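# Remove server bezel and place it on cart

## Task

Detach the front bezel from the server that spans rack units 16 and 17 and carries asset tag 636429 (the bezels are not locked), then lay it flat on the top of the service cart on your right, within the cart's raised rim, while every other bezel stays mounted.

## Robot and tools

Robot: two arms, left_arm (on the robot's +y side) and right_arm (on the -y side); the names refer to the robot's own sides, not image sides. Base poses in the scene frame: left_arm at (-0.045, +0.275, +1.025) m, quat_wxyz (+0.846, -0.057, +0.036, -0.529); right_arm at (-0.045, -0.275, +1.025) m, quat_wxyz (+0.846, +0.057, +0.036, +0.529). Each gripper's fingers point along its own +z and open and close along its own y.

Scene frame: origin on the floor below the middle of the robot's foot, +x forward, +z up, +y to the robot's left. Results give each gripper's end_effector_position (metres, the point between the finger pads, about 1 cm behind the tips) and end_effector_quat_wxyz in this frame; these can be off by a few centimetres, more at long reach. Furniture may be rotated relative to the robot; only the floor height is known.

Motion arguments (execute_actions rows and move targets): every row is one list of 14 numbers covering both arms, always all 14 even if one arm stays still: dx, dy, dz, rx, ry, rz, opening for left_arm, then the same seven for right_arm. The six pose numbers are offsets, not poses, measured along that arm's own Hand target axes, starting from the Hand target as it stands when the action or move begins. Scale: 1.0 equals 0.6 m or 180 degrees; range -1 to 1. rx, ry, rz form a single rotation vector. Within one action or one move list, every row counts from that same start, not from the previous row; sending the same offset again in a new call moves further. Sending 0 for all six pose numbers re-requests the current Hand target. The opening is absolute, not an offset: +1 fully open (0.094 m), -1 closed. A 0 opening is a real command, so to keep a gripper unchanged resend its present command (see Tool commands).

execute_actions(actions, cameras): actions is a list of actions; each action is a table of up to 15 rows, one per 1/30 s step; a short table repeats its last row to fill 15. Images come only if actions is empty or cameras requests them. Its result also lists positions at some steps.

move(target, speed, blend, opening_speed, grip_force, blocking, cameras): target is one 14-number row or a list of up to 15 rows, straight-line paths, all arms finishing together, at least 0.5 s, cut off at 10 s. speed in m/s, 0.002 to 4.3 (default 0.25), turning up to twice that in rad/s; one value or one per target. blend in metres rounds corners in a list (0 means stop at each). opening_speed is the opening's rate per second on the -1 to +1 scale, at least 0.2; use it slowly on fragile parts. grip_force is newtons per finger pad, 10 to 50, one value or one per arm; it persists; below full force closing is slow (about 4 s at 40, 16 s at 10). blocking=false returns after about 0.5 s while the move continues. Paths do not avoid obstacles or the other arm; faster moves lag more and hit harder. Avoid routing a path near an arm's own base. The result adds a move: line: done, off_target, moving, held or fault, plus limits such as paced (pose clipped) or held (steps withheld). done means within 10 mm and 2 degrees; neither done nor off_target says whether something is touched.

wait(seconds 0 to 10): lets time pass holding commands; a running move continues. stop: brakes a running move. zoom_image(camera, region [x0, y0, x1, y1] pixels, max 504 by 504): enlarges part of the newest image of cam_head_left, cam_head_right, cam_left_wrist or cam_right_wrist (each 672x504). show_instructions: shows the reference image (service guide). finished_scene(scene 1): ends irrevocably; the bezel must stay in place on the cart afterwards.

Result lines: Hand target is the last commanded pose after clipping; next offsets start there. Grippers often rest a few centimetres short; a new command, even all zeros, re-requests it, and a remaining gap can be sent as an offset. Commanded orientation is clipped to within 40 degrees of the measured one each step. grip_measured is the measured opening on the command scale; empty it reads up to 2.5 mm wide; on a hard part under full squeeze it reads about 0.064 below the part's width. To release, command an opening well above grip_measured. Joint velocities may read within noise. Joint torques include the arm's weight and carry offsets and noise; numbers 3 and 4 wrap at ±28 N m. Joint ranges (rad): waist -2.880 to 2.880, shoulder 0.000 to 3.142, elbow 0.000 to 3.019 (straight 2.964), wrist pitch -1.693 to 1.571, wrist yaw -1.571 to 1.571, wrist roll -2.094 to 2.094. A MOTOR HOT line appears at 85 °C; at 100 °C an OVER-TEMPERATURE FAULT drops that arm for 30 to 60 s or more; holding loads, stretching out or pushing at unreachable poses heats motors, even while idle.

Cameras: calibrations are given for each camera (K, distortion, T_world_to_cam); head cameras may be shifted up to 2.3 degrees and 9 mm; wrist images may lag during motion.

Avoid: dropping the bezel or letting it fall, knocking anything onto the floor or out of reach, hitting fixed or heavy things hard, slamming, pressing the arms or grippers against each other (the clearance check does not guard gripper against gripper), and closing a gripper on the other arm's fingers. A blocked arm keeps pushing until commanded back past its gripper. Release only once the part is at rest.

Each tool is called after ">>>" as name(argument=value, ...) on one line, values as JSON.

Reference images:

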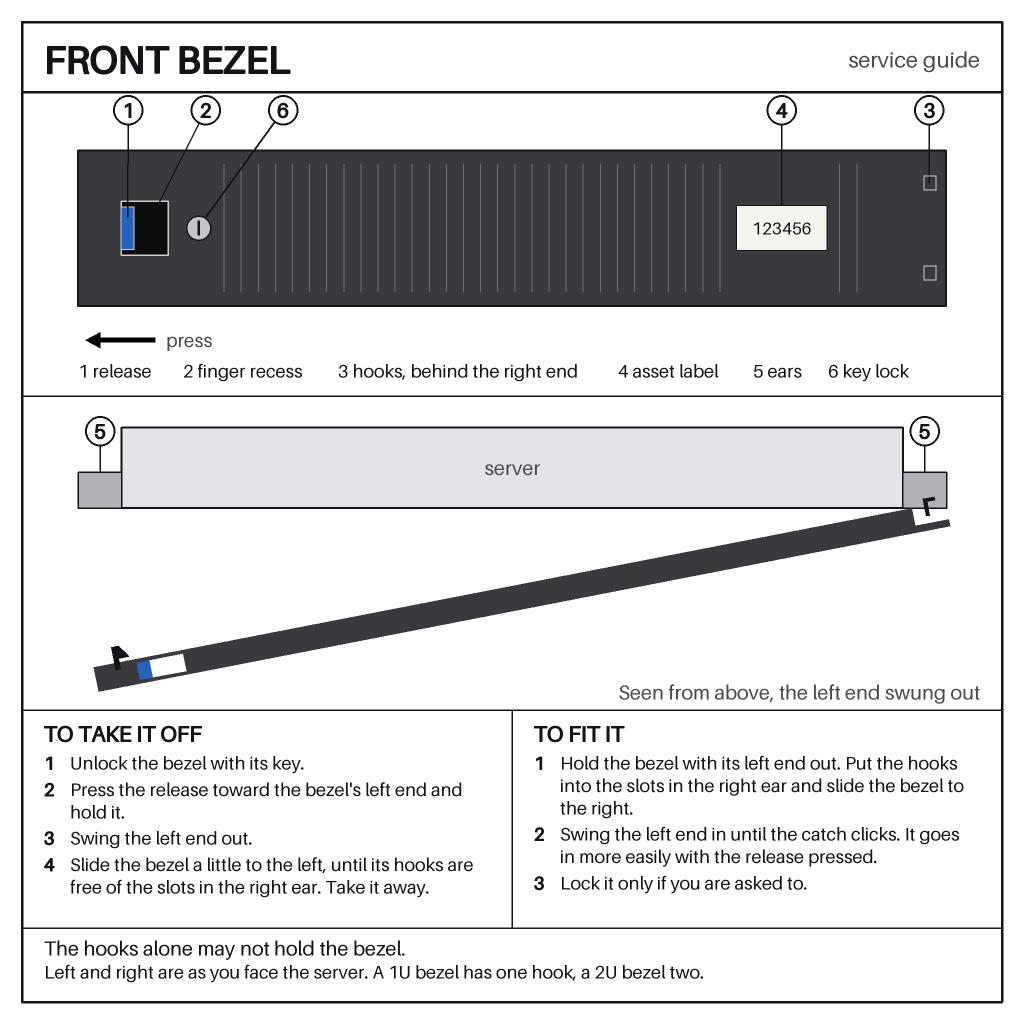

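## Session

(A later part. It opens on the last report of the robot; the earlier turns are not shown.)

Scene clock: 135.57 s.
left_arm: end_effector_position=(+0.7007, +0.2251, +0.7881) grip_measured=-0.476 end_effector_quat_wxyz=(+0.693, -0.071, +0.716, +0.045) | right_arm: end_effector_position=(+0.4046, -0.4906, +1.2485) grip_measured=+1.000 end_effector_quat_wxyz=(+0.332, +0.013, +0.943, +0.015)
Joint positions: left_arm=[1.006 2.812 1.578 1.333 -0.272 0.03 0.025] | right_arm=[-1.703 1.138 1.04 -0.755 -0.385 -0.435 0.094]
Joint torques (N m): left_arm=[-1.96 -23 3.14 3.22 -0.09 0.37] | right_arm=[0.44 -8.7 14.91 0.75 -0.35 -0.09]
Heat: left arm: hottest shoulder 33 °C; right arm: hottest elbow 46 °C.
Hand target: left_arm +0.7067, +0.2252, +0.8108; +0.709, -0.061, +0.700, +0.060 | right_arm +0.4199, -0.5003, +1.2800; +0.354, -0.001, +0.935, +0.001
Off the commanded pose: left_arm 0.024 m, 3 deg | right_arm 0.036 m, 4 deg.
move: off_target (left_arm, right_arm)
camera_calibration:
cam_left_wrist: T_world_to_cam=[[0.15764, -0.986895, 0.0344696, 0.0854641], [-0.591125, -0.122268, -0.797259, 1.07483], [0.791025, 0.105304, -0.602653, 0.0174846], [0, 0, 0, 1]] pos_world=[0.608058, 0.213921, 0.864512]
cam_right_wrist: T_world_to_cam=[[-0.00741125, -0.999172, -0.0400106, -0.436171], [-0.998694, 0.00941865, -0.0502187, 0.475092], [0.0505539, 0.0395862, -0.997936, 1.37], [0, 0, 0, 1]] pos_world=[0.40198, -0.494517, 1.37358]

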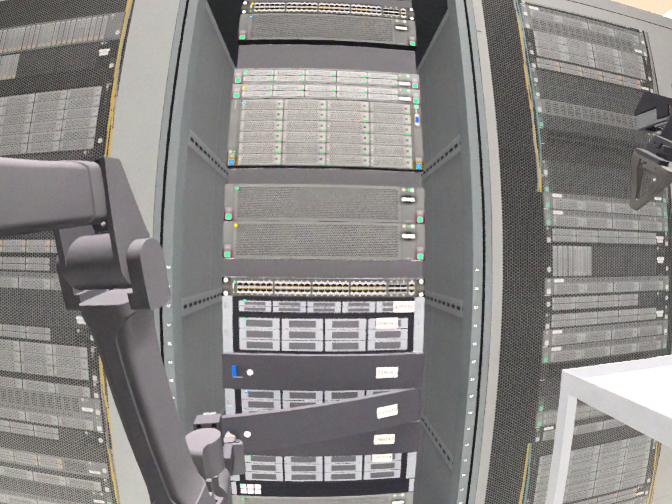

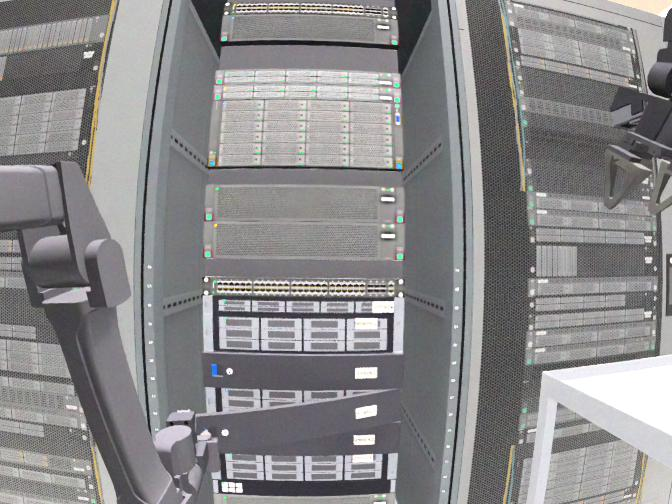

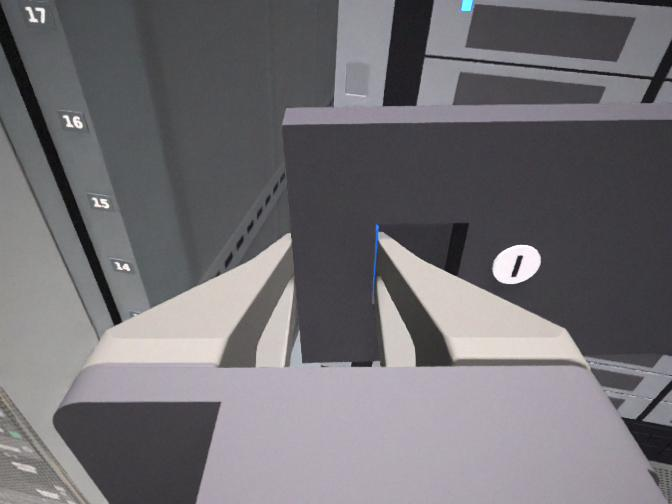

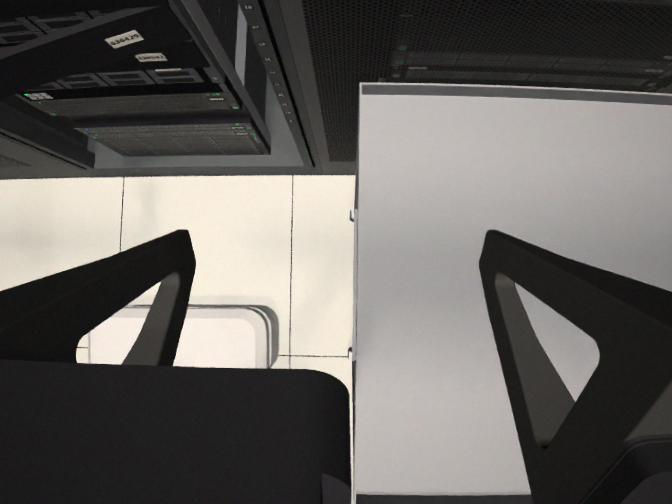

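>>> move(target=[-0.04,0,0,0,-0.012,0,-0.75,0.238,0.782,0.748,-0.2556,-0.159,0.438,1], speed=0.2, cameras=["all"])

Scene clock: 149.67 s.
left_arm: end_effector_position=(+0.6967, +0.2262, +0.7997) grip_measured=-0.477 end_effector_quat_wxyz=(+0.697, -0.067, +0.712, +0.053) | right_arm: end_effector_position=(+0.6002, -0.0370, +0.8341) grip_measured=+1.000 end_effector_quat_wxyz=(+0.437, +0.452, +0.569, +0.530)
Joint positions: left_arm=[1.005 2.788 1.544 1.354 -0.279 0.052 0.025] | right_arm=[-0.744 2.68 1.282 1.448 0.162 1.461 0.094]
Joint torques (N m): left_arm=[-1.85 -23.82 3.19 3.82 -0.01 0.28] | right_arm=[2.55 -17.14 4.45 2.66 0.01 0.1]
Heat: left arm: hottest shoulder 33 °C; right arm: hottest elbow 45 °C.
Hand target: left_arm +0.7064, +0.2252, +0.8348; +0.722, -0.060, +0.687, +0.061 | right_arm +0.6095, -0.0305, +0.8495; +0.445, +0.444, +0.549, +0.550
Off the commanded pose: left_arm 0.036 m, 4 deg | right_arm 0.019 m, 3 deg.
move: off_target (left_arm, right_arm)
camera_calibration:
cam_left_wrist: T_world_to_cam=[[0.162283, -0.986609, 0.0163162, 0.0979318], [-0.584003, -0.109362, -0.804351, 1.07959], [0.795365, 0.121004, -0.59393, 0.0139803], [0, 0, 0, 1]] pos_world=[0.603473, 0.212995, 0.875077]
cam_right_wrist: T_world_to_cam=[[-0.0435051, -0.0324312, -0.998527, 0.85894], [-0.742378, 0.669898, 0.0105873, 0.465305], [0.668568, 0.741745, -0.0532202, -0.20443], [0, 0, 0, 1]] pos_world=[0.519476, -0.132216, 0.841868]

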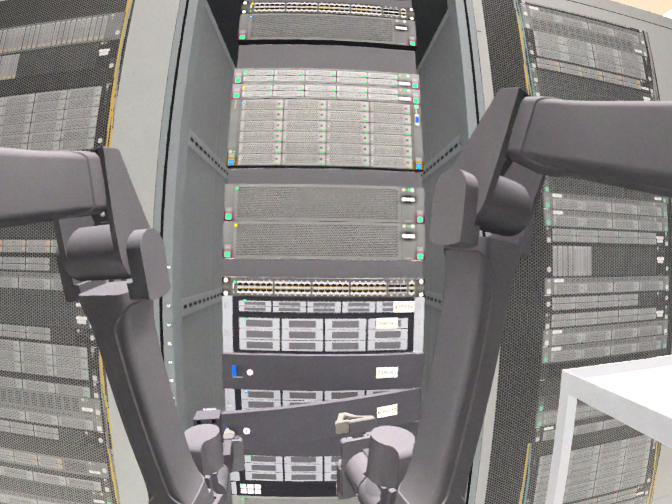

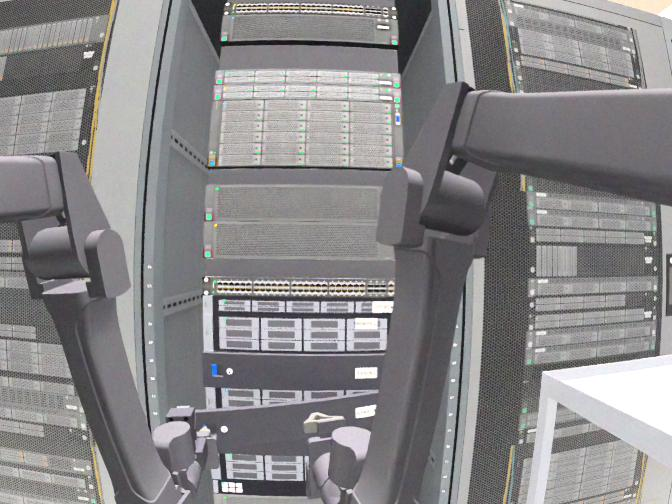

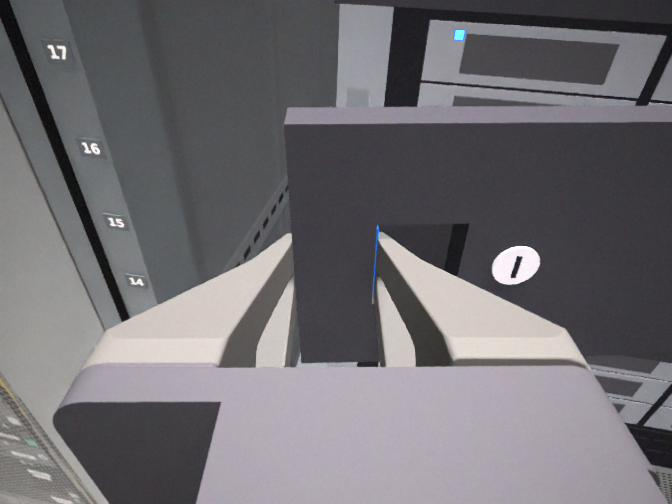

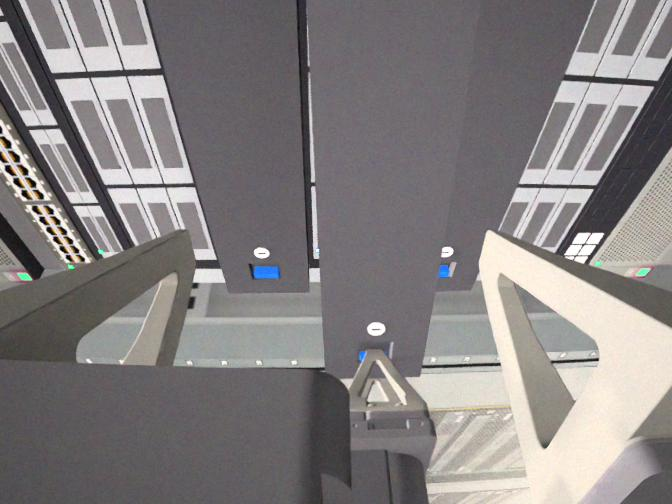

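>>> zoom_image(camera="cam_right_wrist", region=[180, 0, 600, 420])

Scaled by 1.200 from the camera's 672x504 image, which has a finer 960x720 frame.

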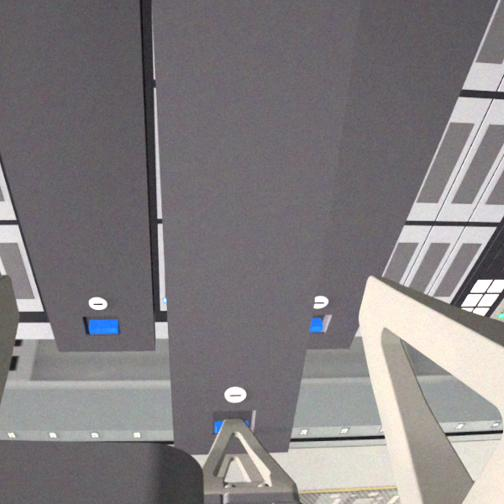

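>>> move(target=[0,0,0,0,0,0,-0.75,-0.0023,-0.0583,0.1498,-0.011,0,0,1], speed=0.1, cameras=["cam_left_wrist","cam_right_wrist","cam_head_right"])

>>> zoom_image(camera="cam_right_wrist", region=[150, 100, 550, 400])

Scene clock: 162.37 s.
left_arm: end_effector_position=(+0.6967, +0.2262, +0.7997) grip_measured=-0.477 end_effector_quat_wxyz=(+0.697, -0.067, +0.712, +0.053) | right_arm: end_effector_position=(+0.6878, -0.0139, +0.8134) grip_measured=+1.000 end_effector_quat_wxyz=(+0.451, +0.438, +0.547, +0.553)
Joint positions: left_arm=[1.005 2.788 1.544 1.354 -0.279 0.052 0.025] | right_arm=[-0.766 2.823 1.647 1.301 0.133 1.461 0.094]
Joint torques (N m): left_arm=[-1.9 -23.77 3.18 3.82 0 0.27] | right_arm=[2.43 -18.55 7.13 1.14 -0.25 0.06]
Heat: left arm: hottest shoulder 35 °C; right arm: hottest elbow 41 °C.
Hand target: left_arm +0.7064, +0.2252, +0.8348; +0.722, -0.060, +0.687, +0.061 | right_arm +0.6977, -0.0130, +0.8147; +0.452, +0.437, +0.540, +0.560
Off the commanded pose: left_arm 0.036 m, 4 deg | right_arm 0.010 m, 1 deg.
move: off_target (left_arm)
camera_calibration:
cam_left_wrist: T_world_to_cam=[[0.162283, -0.986609, 0.0163162, 0.0979318], [-0.584003, -0.109362, -0.804351, 1.07959], [0.795365, 0.121004, -0.59393, 0.0139803], [0, 0, 0, 1]] pos_world=[0.603473, 0.212995, 0.875077]
cam_right_wrist: T_world_to_cam=[[0.0278628, -0.00775107, -0.999582, 0.794886], [-0.742102, 0.669787, -0.0258795, 0.544601], [0.669707, 0.742513, 0.0129101, -0.335718], [0, 0, 0, 1]] pos_world=[0.606835, -0.10933, 0.812981]
Images, in order (width x height): cam_head_right 672x504, cam_left_wrist 672x504, cam_right_wrist 672x504.

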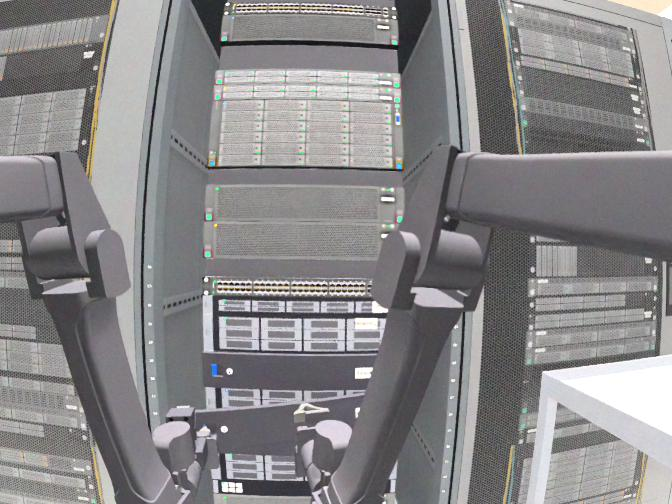

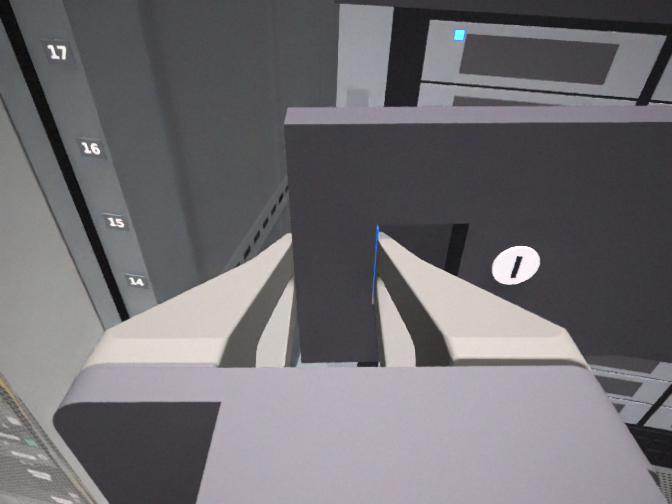

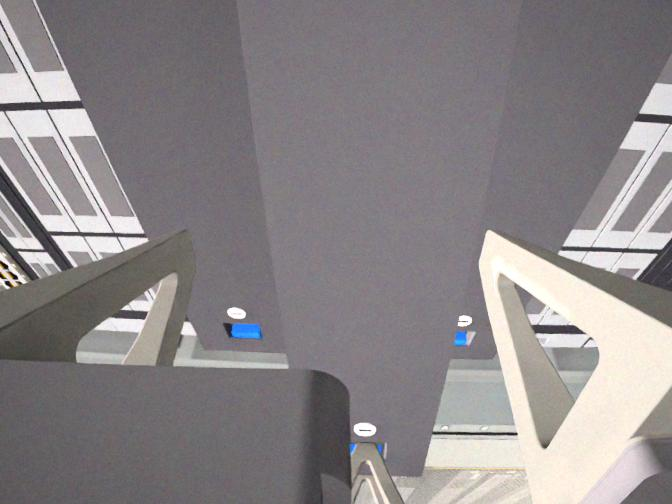

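Scaled by 1.260 from the camera's 672x504 image, which has a finer 960x720 frame.

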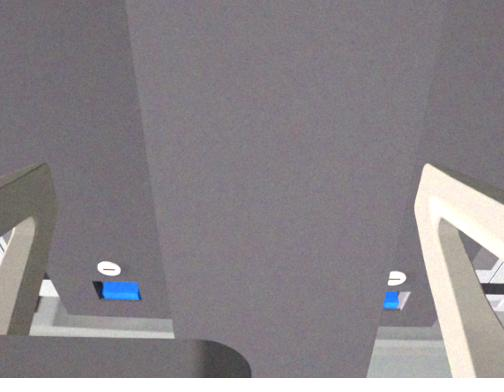

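>>> move(target=[0,0,0,0,0,0,-0.75,0,-0.0237,0.0325,0.005,0,-0.0094,1], speed=0.1, cameras=["cam_right_wrist"])

>>> zoom_image(camera="cam_right_wrist", region=[150, 100, 550, 400])

Scene clock: 170.23 s.
left_arm: end_effector_position=(+0.6967, +0.2262, +0.7997) grip_measured=-0.477 end_effector_quat_wxyz=(+0.697, -0.067, +0.712, +0.053) | right_arm: end_effector_position=(+0.7059, -0.0105, +0.7973) grip_measured=+1.000 end_effector_quat_wxyz=(+0.448, +0.442, +0.553, +0.546)
Joint positions: left_arm=[1.005 2.788 1.544 1.354 -0.279 0.052 0.025] | right_arm=[-0.772 2.866 1.739 1.23 0.13 1.461 0.094]
Joint torques (N m): left_arm=[-1.9 -23.82 3.19 3.84 -0.01 0.27] | right_arm=[2.43 -19.08 7.9 1.17 -0.23 -0.13]
Heat: left arm: hottest shoulder 35 °C; right arm: hottest elbow 39 °C.
Hand target: left_arm +0.7064, +0.2252, +0.8348; +0.722, -0.060, +0.687, +0.061 | right_arm +0.7172, -0.0088, +0.8012; +0.457, +0.432, +0.551, +0.549
Off the commanded pose: left_arm 0.036 m, 4 deg | right_arm 0.012 m, 2 deg.
move: off_target (left_arm, right_arm)
camera_calibration:
cam_right_wrist: T_world_to_cam=[[0.00768347, -0.0157347, -0.999847, 0.792589], [-0.741926, 0.670285, -0.0162498, 0.547509], [0.670438, 0.741937, -0.00652385, -0.335191], [0, 0, 0, 1]] pos_world=[0.624846, -0.105825, 0.799178]
Images, in order (width x height): cam_right_wrist 672x504.

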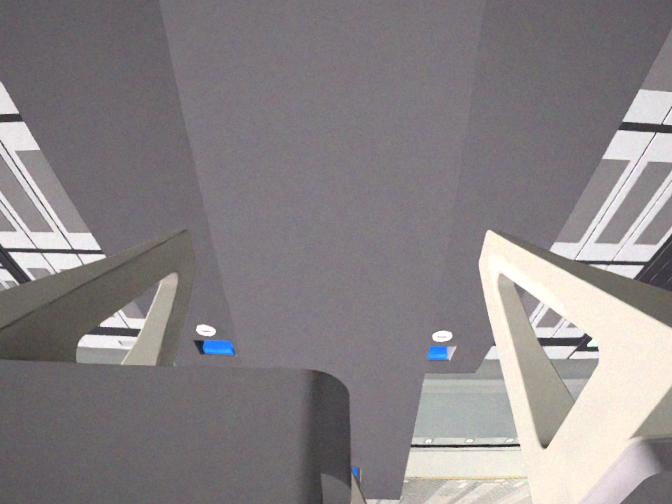

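Scaled by 1.260 from the camera's 672x504 image, which has a finer 960x720 frame.

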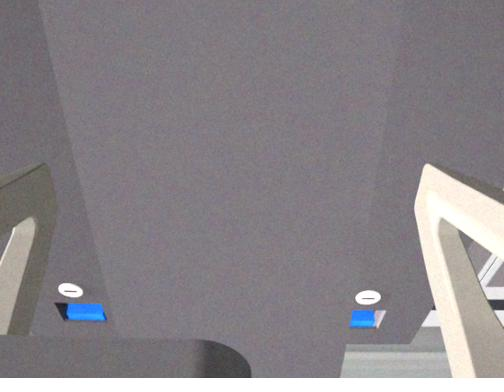

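>>> move(target=[0,0,0,0,0,0,-0.75,0,0.0045,0.02,0,0,-0.013,1], speed=0.1, cameras=["cam_right_wrist"])

>>> zoom_image(camera="cam_right_wrist", region=[130, 100, 550, 400])

Scene clock: 178.10 s.
left_arm: end_effector_position=(+0.6967, +0.2262, +0.7997) grip_measured=-0.477 end_effector_quat_wxyz=(+0.697, -0.067, +0.712, +0.053) | right_arm: end_effector_position=(+0.7184, -0.0063, +0.8019) grip_measured=+1.000 end_effector_quat_wxyz=(+0.459, +0.430, +0.561, +0.538)
Joint positions: left_arm=[1.005 2.788 1.544 1.354 -0.279 0.052 0.025] | right_arm=[-0.772 2.869 1.779 1.197 0.129 1.421 0.094]
Joint torques (N m): left_arm=[-1.9 -23.77 3.19 3.82 0 0.27] | right_arm=[2.32 -19.72 8.18 1.31 -0.24 -0.16]
Heat: left arm: hottest shoulder 36 °C; right arm: hottest elbow 39 °C.
Hand target: left_arm +0.7064, +0.2252, +0.8348; +0.722, -0.060, +0.687, +0.061 | right_arm +0.7289, -0.0062, +0.8041; +0.468, +0.421, +0.559, +0.539
Off the commanded pose: left_arm 0.036 m, 4 deg | right_arm 0.011 m, 1 deg.
move: off_target (left_arm, right_arm)
camera_calibration:
cam_right_wrist: T_world_to_cam=[[0.0190804, -0.053546, -0.998383, 0.787669], [-0.742383, 0.668106, -0.0500202, 0.581451], [0.669704, 0.742137, -0.0270039, -0.329712], [0, 0, 0, 1]] pos_world=[0.63744, -0.101603, 0.806576]
Images, in order (width x height): cam_right_wrist 672x504.

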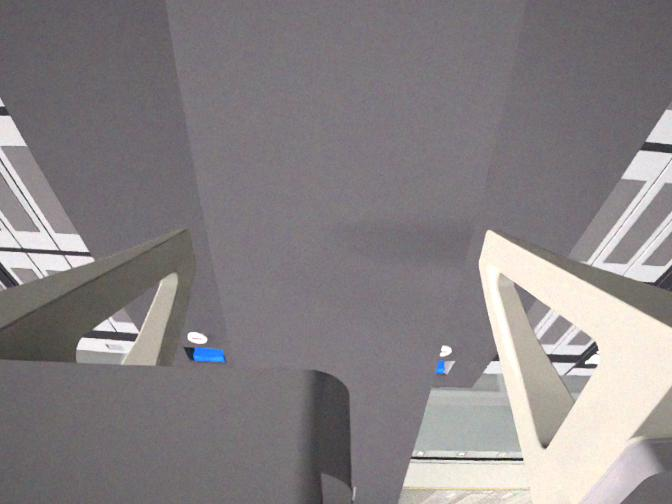

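Scaled by 1.200 from the camera's 672x504 image, which has a finer 960x720 frame.

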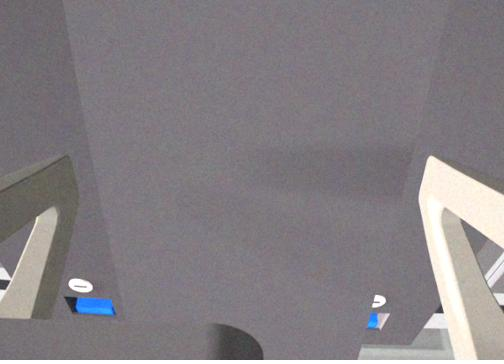

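>>> move(target=[0,0,0,0,0,0,-0.75,0,0,0.022,0,0,0.004,1], speed=0.05, cameras=["cam_right_wrist"])

>>> zoom_image(camera="cam_right_wrist", region=[150, 160, 270, 260])

>>> zoom_image(camera="cam_right_wrist", region=[420, 160, 540, 260])

Scene clock: 188.17 s.
left_arm: end_effector_position=(+0.6967, +0.2262, +0.7997) grip_measured=-0.477 end_effector_quat_wxyz=(+0.697, -0.067, +0.712, +0.053) | right_arm: end_effector_position=(+0.7301, -0.0041, +0.7998) grip_measured=+1.000 end_effector_quat_wxyz=(+0.458, +0.430, +0.563, +0.537)
Joint positions: left_arm=[1.005 2.788 1.544 1.354 -0.279 0.052 0.025] | right_arm=[-0.775 2.884 1.828 1.158 0.126 1.421 0.094]
Joint torques (N m): left_arm=[-1.85 -23.77 3.19 3.82 -0.01 0.28] | right_arm=[2.32 -19.72 8.66 1.18 -0.19 -0.03]
Heat: left arm: hottest shoulder 37 °C; right arm: hottest elbow 38 °C.
Hand target: left_arm +0.7064, +0.2252, +0.8348; +0.722, -0.060, +0.687, +0.061 | right_arm +0.7418, -0.0034, +0.8044; +0.465, +0.424, +0.557, +0.542
Off the commanded pose: left_arm 0.036 m, 4 deg | right_arm 0.013 m, 1 deg.
move: off_target (left_arm, right_arm)
camera_calibration:
cam_right_wrist: T_world_to_cam=[[0.0148939, -0.0554008, -0.998353, 0.788473], [-0.74289, 0.667681, -0.0481339, 0.587431], [0.669248, 0.742383, -0.0312123, -0.335584], [0, 0, 0, 1]] pos_world=[0.649242, -0.0994022, 0.804976]
Images, in order (width x height): cam_right_wrist 672x504.

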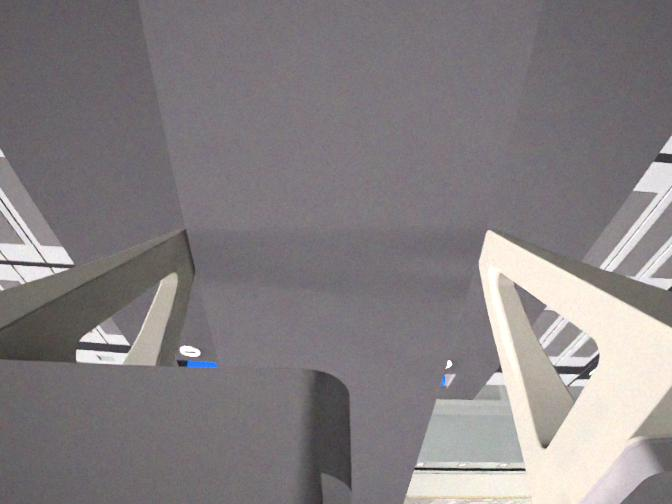

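Scaled by 4.200 from the camera's 672x504 image, which has a finer 960x720 frame.

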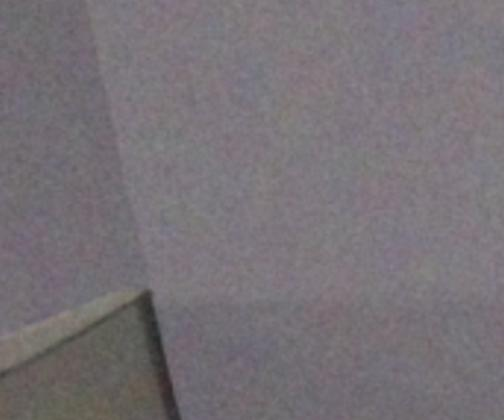

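Scaled by 4.200 from the camera's 672x504 image, which has a finer 960x720 frame.

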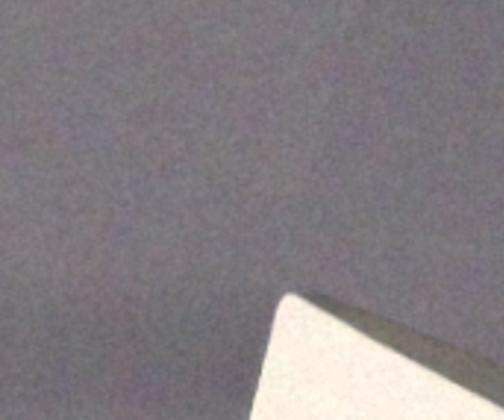

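>>> move(target=[0,0,0,0,0,0,-0.75,0,0.0025,0.008,0,0,0,1], speed=0.04, cameras=["cam_right_wrist","cam_left_wrist"])

>>> zoom_image(camera="cam_right_wrist", region=[150, 160, 270, 260])

>>> zoom_image(camera="cam_right_wrist", region=[420, 160, 540, 260])

Scene clock: 195.77 s.
left_arm: end_effector_position=(+0.6967, +0.2262, +0.7997) grip_measured=-0.477 end_effector_quat_wxyz=(+0.697, -0.067, +0.712, +0.053) | right_arm: end_effector_position=(+0.7347, -0.0026, +0.8013) grip_measured=+1.000 end_effector_quat_wxyz=(+0.458, +0.430, +0.563, +0.537)
Joint positions: left_arm=[1.005 2.788 1.544 1.354 -0.279 0.052 0.025] | right_arm=[-0.775 2.886 1.844 1.144 0.126 1.421 0.094]
Joint torques (N m): left_arm=[-1.9 -23.77 3.19 3.82 0 0.28] | right_arm=[2.32 -20.01 8.9 1.17 -0.24 -0.03]
Heat: left arm: hottest shoulder 37 °C; right arm: hottest elbow 37 °C.
Hand target: left_arm +0.7064, +0.2252, +0.8348; +0.722, -0.060, +0.687, +0.061 | right_arm +0.7465, -0.0023, +0.8060; +0.465, +0.424, +0.557, +0.542
Off the commanded pose: left_arm 0.036 m, 4 deg | right_arm 0.013 m, 1 deg.
move: off_target (left_arm, right_arm)
camera_calibration:
cam_left_wrist: T_world_to_cam=[[0.162283, -0.986609, 0.0163162, 0.0979318], [-0.584003, -0.109362, -0.804351, 1.07959], [0.795365, 0.121004, -0.59393, 0.0139803], [0, 0, 0, 1]] pos_world=[0.603473, 0.212995, 0.875077]
cam_right_wrist: T_world_to_cam=[[0.0148939, -0.0554008, -0.998353, 0.789985], [-0.74289, 0.667681, -0.0481339, 0.589919], [0.669248, 0.742383, -0.0312123, -0.33973], [0, 0, 0, 1]] pos_world=[0.653842, -0.0979022, 0.806476]
Images, in order (width x height): cam_left_wrist 672x504, cam_right_wrist 672x504.

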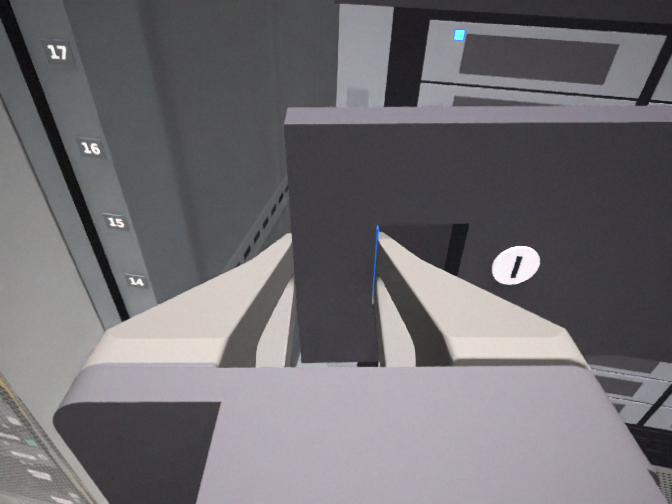

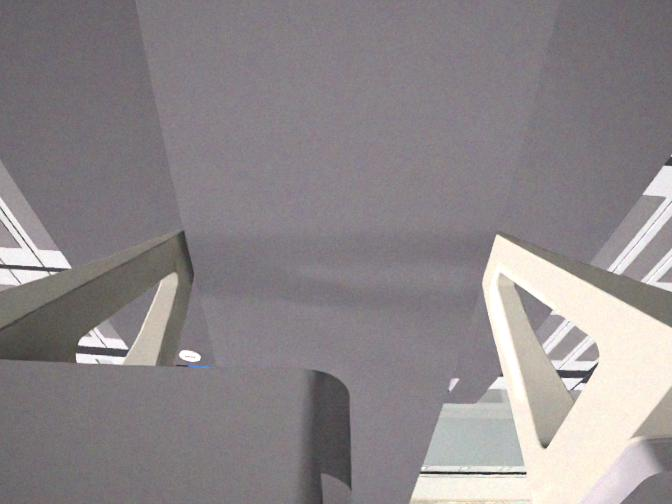

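Scaled by 4.200 from the camera's 672x504 image, which has a finer 960x720 frame.

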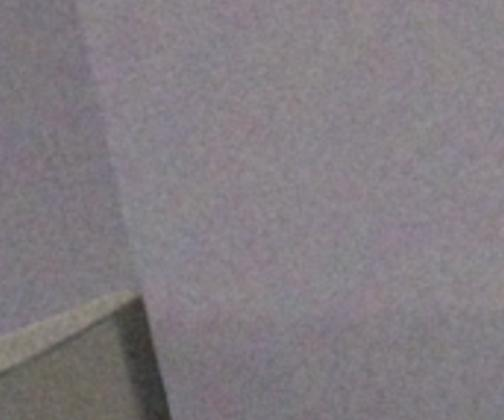

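Scaled by 4.200 from the camera's 672x504 image, which has a finer 960x720 frame.

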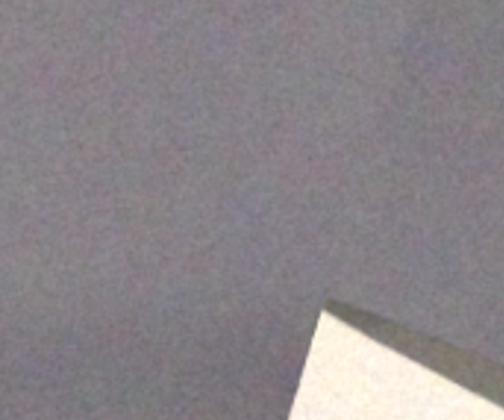

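>>> move(target=[0,0,0,0,0,0,-0.75,0,0.004,0.004,0,0,0,1], speed=0.04, cameras=["cam_right_wrist"])

>>> zoom_image(camera="cam_right_wrist", region=[150, 160, 270, 260])

>>> zoom_image(camera="cam_right_wrist", region=[420, 160, 540, 260])

Scene clock: 203.63 s.
left_arm: end_effector_position=(+0.6967, +0.2262, +0.7997) grip_measured=-0.477 end_effector_quat_wxyz=(+0.697, -0.067, +0.712, +0.053) | right_arm: end_effector_position=(+0.7347, -0.0025, +0.7998) grip_measured=+1.000 end_effector_quat_wxyz=(+0.457, +0.431, +0.565, +0.535)
Joint positions: left_arm=[1.005 2.788 1.544 1.354 -0.279 0.052 0.025] | right_arm=[-0.775 2.886 1.844 1.138 0.126 1.421 0.094]
Joint torques (N m): left_arm=[-1.9 -23.77 3.19 3.82 0 0.27] | right_arm=[2.26 -20.31 9.05 1.26 -0.19 -0.05]
Heat: left arm: hottest shoulder 37 °C; right arm: hottest elbow 36 °C.
Hand target: left_arm +0.7064, +0.2252, +0.8348; +0.722, -0.060, +0.687, +0.061 | right_arm +0.7487, -0.0017, +0.8084; +0.465, +0.424, +0.557, +0.542
Off the commanded pose: left_arm 0.036 m, 4 deg | right_arm 0.016 m, 2 deg.
move: off_target (left_arm, right_arm)
camera_calibration:
cam_right_wrist: T_world_to_cam=[[0.00917027, -0.0573424, -0.998312, 0.792711], [-0.743566, 0.667136, -0.0451501, 0.5878], [0.668599, 0.742725, -0.03652, -0.335098], [0, 0, 0, 1]] pos_world=[0.653845, -0.097801, 0.805675]
Images, in order (width x height): cam_right_wrist 672x504.

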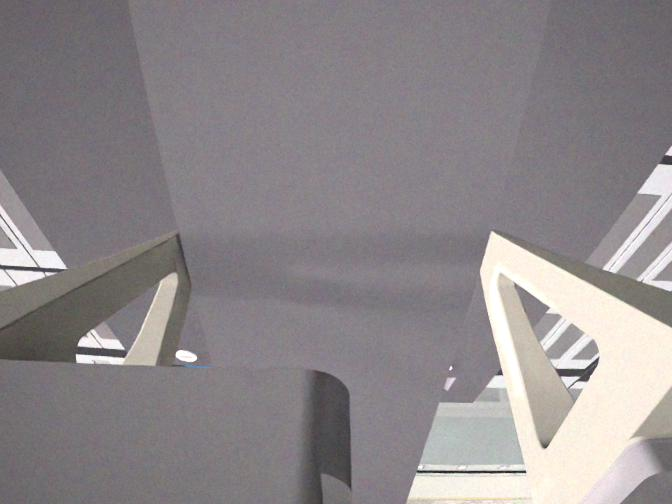

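Scaled by 4.200 from the camera's 672x504 image, which has a finer 960x720 frame.

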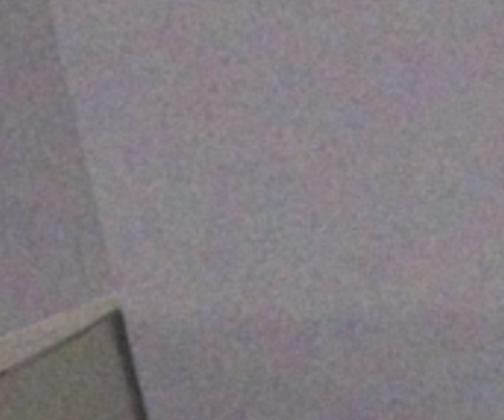

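Scaled by 4.200 from the camera's 672x504 image, which has a finer 960x720 frame.

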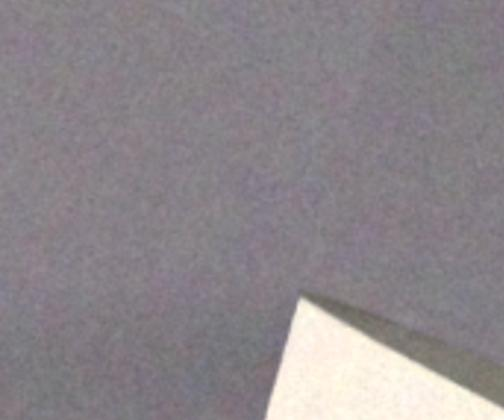

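>>> move(target=[0,0,0,0,0,0,-0.75,0,0,0,0,0,0,0.82], speed=0.04, opening_speed=0.2, cameras=["cam_right_wrist"])

Scene clock: 210.70 s.
left_arm: end_effector_position=(+0.6967, +0.2262, +0.7997) grip_measured=-0.477 end_effector_quat_wxyz=(+0.697, -0.067, +0.712, +0.053) | right_arm: end_effector_position=(+0.7357, -0.0023, +0.8011) grip_measured=+0.853 end_effector_quat_wxyz=(+0.457, +0.431, +0.564, +0.536)
Joint positions: left_arm=[1.005 2.788 1.544 1.354 -0.279 0.052 0.025] | right_arm=[-0.775 2.886 1.847 1.138 0.126 1.421 0.087]
Joint torques (N m): left_arm=[-1.9 -23.77 3.18 3.84 0 0.27] | right_arm=[1.85 -20.19 8.96 1.09 -0.2 -0.04]
Heat: left arm: hottest shoulder 38 °C; right arm: hottest elbow 36 °C.
Hand target: left_arm +0.7064, +0.2252, +0.8348; +0.722, -0.060, +0.687, +0.061 | right_arm +0.7487, -0.0017, +0.8084; +0.465, +0.424, +0.557, +0.542
Off the commanded pose: left_arm 0.036 m, 4 deg | right_arm 0.015 m, 2 deg.
move: off_target (left_arm, right_arm)
camera_calibration:
cam_right_wrist: T_world_to_cam=[[0.0120007, -0.0564099, -0.998336, 0.791868], [-0.743233, 0.667405, -0.0466452, 0.589464], [0.668925, 0.742556, -0.0339163, -0.338211], [0, 0, 0, 1]] pos_world=[0.654844, -0.0976016, 0.806575]
Images, in order (width x height): cam_right_wrist 672x504.

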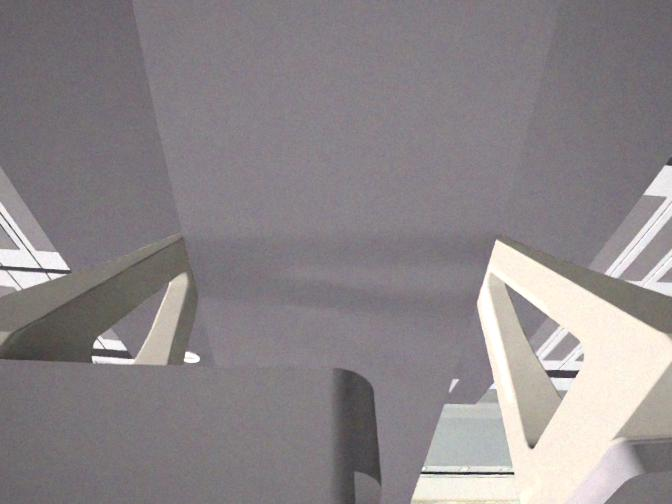

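>>> move(target=[[0,0,0,0,0,0,-0.75,0,0,0,0,0,0,1],[0,0,0,0,0,0,-0.75,0,0,0.018,0,0,0,1]], speed=0.04, cameras=["cam_right_wrist","cam_left_wrist"])

Scene clock: 215.07 s.
left_arm: end_effector_position=(+0.6966, +0.2250, +0.7997) grip_measured=-0.477 end_effector_quat_wxyz=(+0.697, -0.065, +0.712, +0.053) | right_arm: end_effector_position=(+0.7465, +0.0003, +0.8022) grip_measured=+0.997 end_effector_quat_wxyz=(+0.457, +0.431, +0.564, +0.536)
Joint positions: left_arm=[1.003 2.788 1.544 1.354 -0.279 0.053 0.025] | right_arm=[-0.777 2.896 1.89 1.106 0.124 1.421 0.094]
Joint torques (N m): left_arm=[-1.9 -23.71 3.19 3.78 0 0.27] | right_arm=[2.37 -20.19 9.33 1.17 -0.22 -0.07]
Heat: left arm: hottest shoulder 38 °C; right arm: hottest elbow 36 °C.
Hand target: left_arm +0.7064, +0.2252, +0.8348; +0.722, -0.060, +0.687, +0.061 | right_arm +0.7593, +0.0006, +0.8086; +0.465, +0.424, +0.557, +0.542
Off the commanded pose: left_arm 0.036 m, 4 deg | right_arm 0.014 m, 2 deg.
move: off_target (left_arm, right_arm)
camera_calibration:
cam_left_wrist: T_world_to_cam=[[0.160753, -0.986882, 0.0149317, 0.0990525], [-0.58426, -0.107341, -0.804437, 1.0793], [0.795487, 0.120591, -0.593851, 0.0141962], [0, 0, 0, 1]] pos_world=[0.603376, 0.211894, 0.87518]
cam_right_wrist: T_world_to_cam=[[0.0121496, -0.0565426, -0.998326, 0.792965], [-0.743231, 0.667393, -0.0468445, 0.595896], [0.668925, 0.742556, -0.0339156, -0.347259], [0, 0, 0, 1]] pos_world=[0.665544, -0.0950015, 0.807775]
Images, in order (width x height): cam_left_wrist 672x504, cam_right_wrist 672x504.

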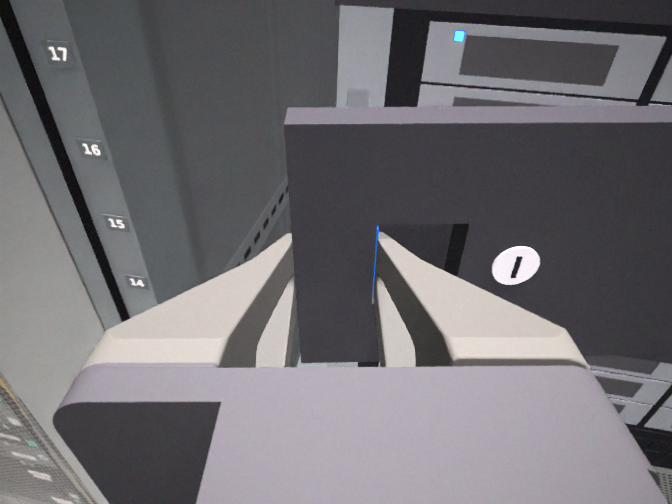

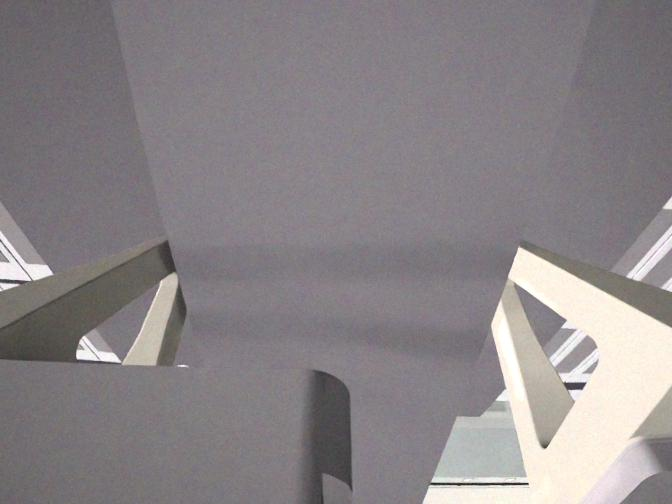

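>>> move(target=[0,0,0,0,0,0,-0.75,0,0,0,0,0,0,0.6], speed=0.04, opening_speed=0.2, cameras=["cam_right_wrist","cam_left_wrist"])

Scene clock: 220.87 s.
left_arm: end_effector_position=(+0.6966, +0.2250, +0.7997) grip_measured=-0.477 end_effector_quat_wxyz=(+0.697, -0.065, +0.712, +0.053) | right_arm: end_effector_position=(+0.7464, +0.0003, +0.8019) grip_measured=+0.857 end_effector_quat_wxyz=(+0.456, +0.432, +0.564, +0.536)
Joint positions: left_arm=[1.003 2.788 1.544 1.354 -0.279 0.053 0.025] | right_arm=[-0.777 2.896 1.89 1.105 0.124 1.424 0.087]
Joint torques (N m): left_arm=[-1.9 -23.77 3.18 3.79 0 0.27] | right_arm=[2.26 -20.13 9.35 1.31 -0.18 -0.07]
Heat: left arm: hottest shoulder 38 °C; right arm: hottest elbow 36 °C.
Hand target: left_arm +0.7064, +0.2252, +0.8348; +0.722, -0.060, +0.687, +0.061 | right_arm +0.7593, +0.0006, +0.8086; +0.465, +0.424, +0.557, +0.542
Off the commanded pose: left_arm 0.036 m, 4 deg | right_arm 0.015 m, 2 deg.
move: off_target (left_arm, right_arm)
camera_calibration:
cam_left_wrist: T_world_to_cam=[[0.160753, -0.986882, 0.0149317, 0.0990525], [-0.58426, -0.107341, -0.804437, 1.0793], [0.795487, 0.120591, -0.593851, 0.0141962], [0, 0, 0, 1]] pos_world=[0.603376, 0.211894, 0.87518]
cam_right_wrist: T_world_to_cam=[[0.00996582, -0.0540435, -0.998489, 0.794288], [-0.743442, 0.667381, -0.0435424, 0.593348], [0.668726, 0.742753, -0.0335272, -0.347438], [0, 0, 0, 1]] pos_world=[0.665545, -0.0950029, 0.807275]
Images, in order (width x height): cam_left_wrist 672x504, cam_right_wrist 672x504.

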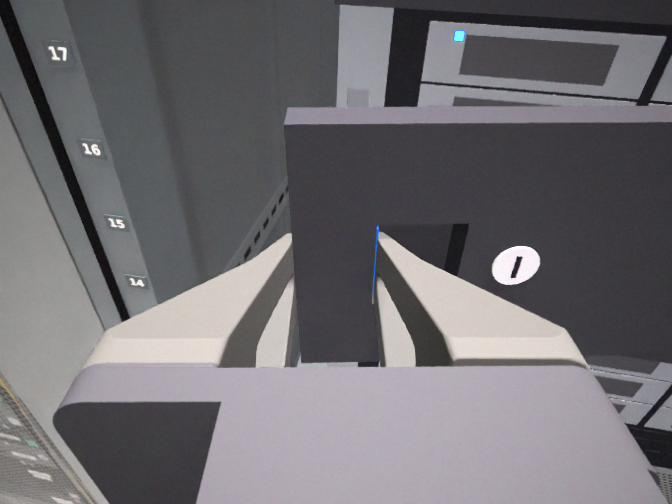

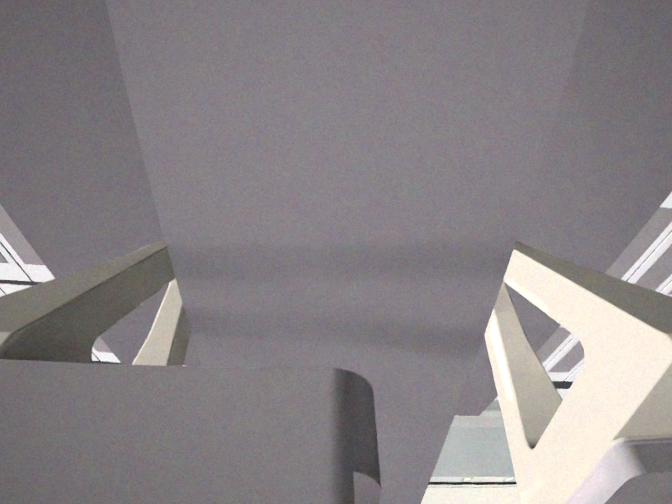

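>>> move(target=[0.04,0,0,0,0.008,0,-0.75,0,0,0,0,0,0,0.6], speed=0.04, cameras=["cam_left_wrist"])

Scene clock: 225.17 s.
left_arm: end_effector_position=(+0.6966, +0.2250, +0.7997) grip_measured=-0.477 end_effector_quat_wxyz=(+0.697, -0.065, +0.712, +0.053) | right_arm: end_effector_position=(+0.7464, +0.0003, +0.8019) grip_measured=+0.857 end_effector_quat_wxyz=(+0.456, +0.432, +0.564, +0.536)
Joint positions: left_arm=[1.003 2.788 1.544 1.354 -0.279 0.053 0.025] | right_arm=[-0.777 2.896 1.89 1.105 0.124 1.424 0.087]
Joint torques (N m): left_arm=[-1.67 -20.19 6.08 2.77 0.04 0.19] | right_arm=[2.2 -19.96 9.22 1.28 -0.21 -0.07]
Heat: left arm: hottest shoulder 37 °C; right arm: hottest elbow 36 °C.
Hand target: left_arm +0.7076, +0.2253, +0.8108; +0.713, -0.061, +0.696, +0.061 | right_arm +0.7593, +0.0006, +0.8086; +0.465, +0.424, +0.557, +0.542
Off the commanded pose: left_arm 0.016 m, 3 deg | right_arm 0.015 m, 2 deg.
move: off_target (left_arm, right_arm)
camera_calibration:
cam_left_wrist: T_world_to_cam=[[0.160753, -0.986882, 0.0149317, 0.0990525], [-0.58426, -0.107341, -0.804437, 1.0793], [0.795487, 0.120591, -0.593851, 0.0141962], [0, 0, 0, 1]] pos_world=[0.603376, 0.211894, 0.87518]
Images, in order (width x height): cam_left_wrist 672x504.

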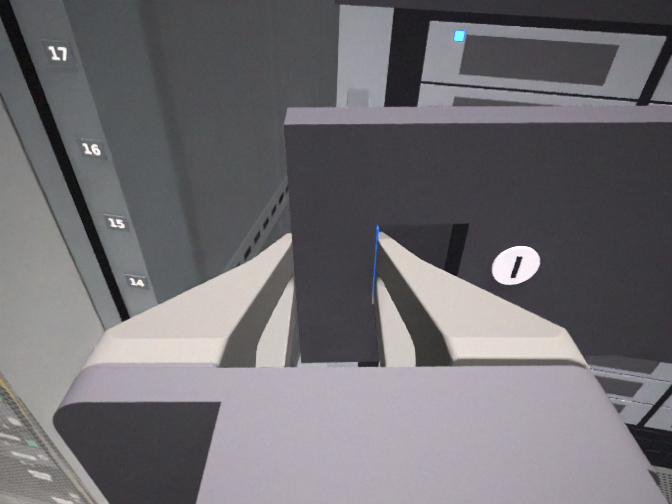

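>>> move(target=[0,0,0,0,0,0,-0.2,0,0,0,0,0,0,0.6], speed=0.04, opening_speed=0.4, cameras=["cam_left_wrist","cam_right_wrist"])

Scene clock: 228.13 s.
left_arm: end_effector_position=(+0.6970, +0.2246, +0.7992) grip_measured=-0.202 end_effector_quat_wxyz=(+0.697, -0.055, +0.713, +0.058) | right_arm: end_effector_position=(+0.7456, -0.0007, +0.7976) grip_measured=+0.857 end_effector_quat_wxyz=(+0.458, +0.429, +0.569, +0.531)
Joint positions: left_arm=[1.005 2.789 1.546 1.354 -0.269 0.075 0.038] | right_arm=[-0.778 2.901 1.891 1.1 0.123 1.41 0.087]
Joint torques (N m): left_arm=[-1.67 -20.42 5.97 2.78 -0.11 0.07] | right_arm=[2.2 -20.54 9.37 1.39 -0.18 0.01]
Heat: left arm: hottest shoulder 37 °C; right arm: hottest elbow 36 °C.
Hand target: left_arm +0.7076, +0.2253, +0.8108; +0.713, -0.061, +0.696, +0.061 | right_arm +0.7593, +0.0006, +0.8086; +0.465, +0.424, +0.557, +0.542
Off the commanded pose: left_arm 0.016 m, 3 deg | right_arm 0.018 m, 2 deg.
move: off_target (left_arm, right_arm)
camera_calibration:
cam_left_wrist: T_world_to_cam=[[0.152725, -0.988247, -0.00648221, 0.121595], [-0.587413, -0.0855008, -0.804758, 1.07659], [0.794746, 0.126714, -0.593567, 0.0125175], [0, 0, 0, 1]] pos_world=[0.603884, 0.210629, 0.874613]
cam_right_wrist: T_world_to_cam=[[0.00584874, -0.0701353, -0.99752, 0.792356], [-0.744206, 0.665986, -0.0511887, 0.599919], [0.667924, 0.74266, -0.0483, -0.333897], [0, 0, 0, 1]] pos_world=[0.664847, -0.0959935, 0.804973]
Images, in order (width x height): cam_left_wrist 672x504, cam_right_wrist 672x504.

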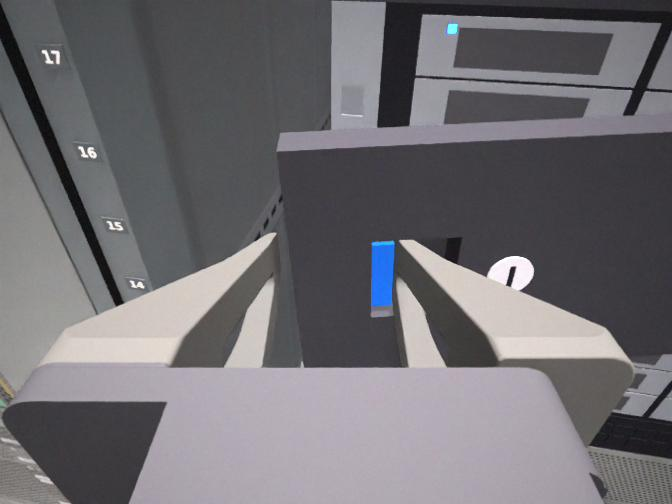

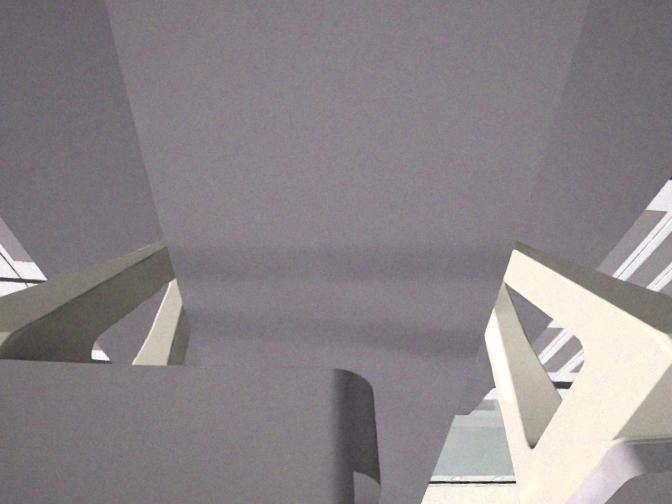

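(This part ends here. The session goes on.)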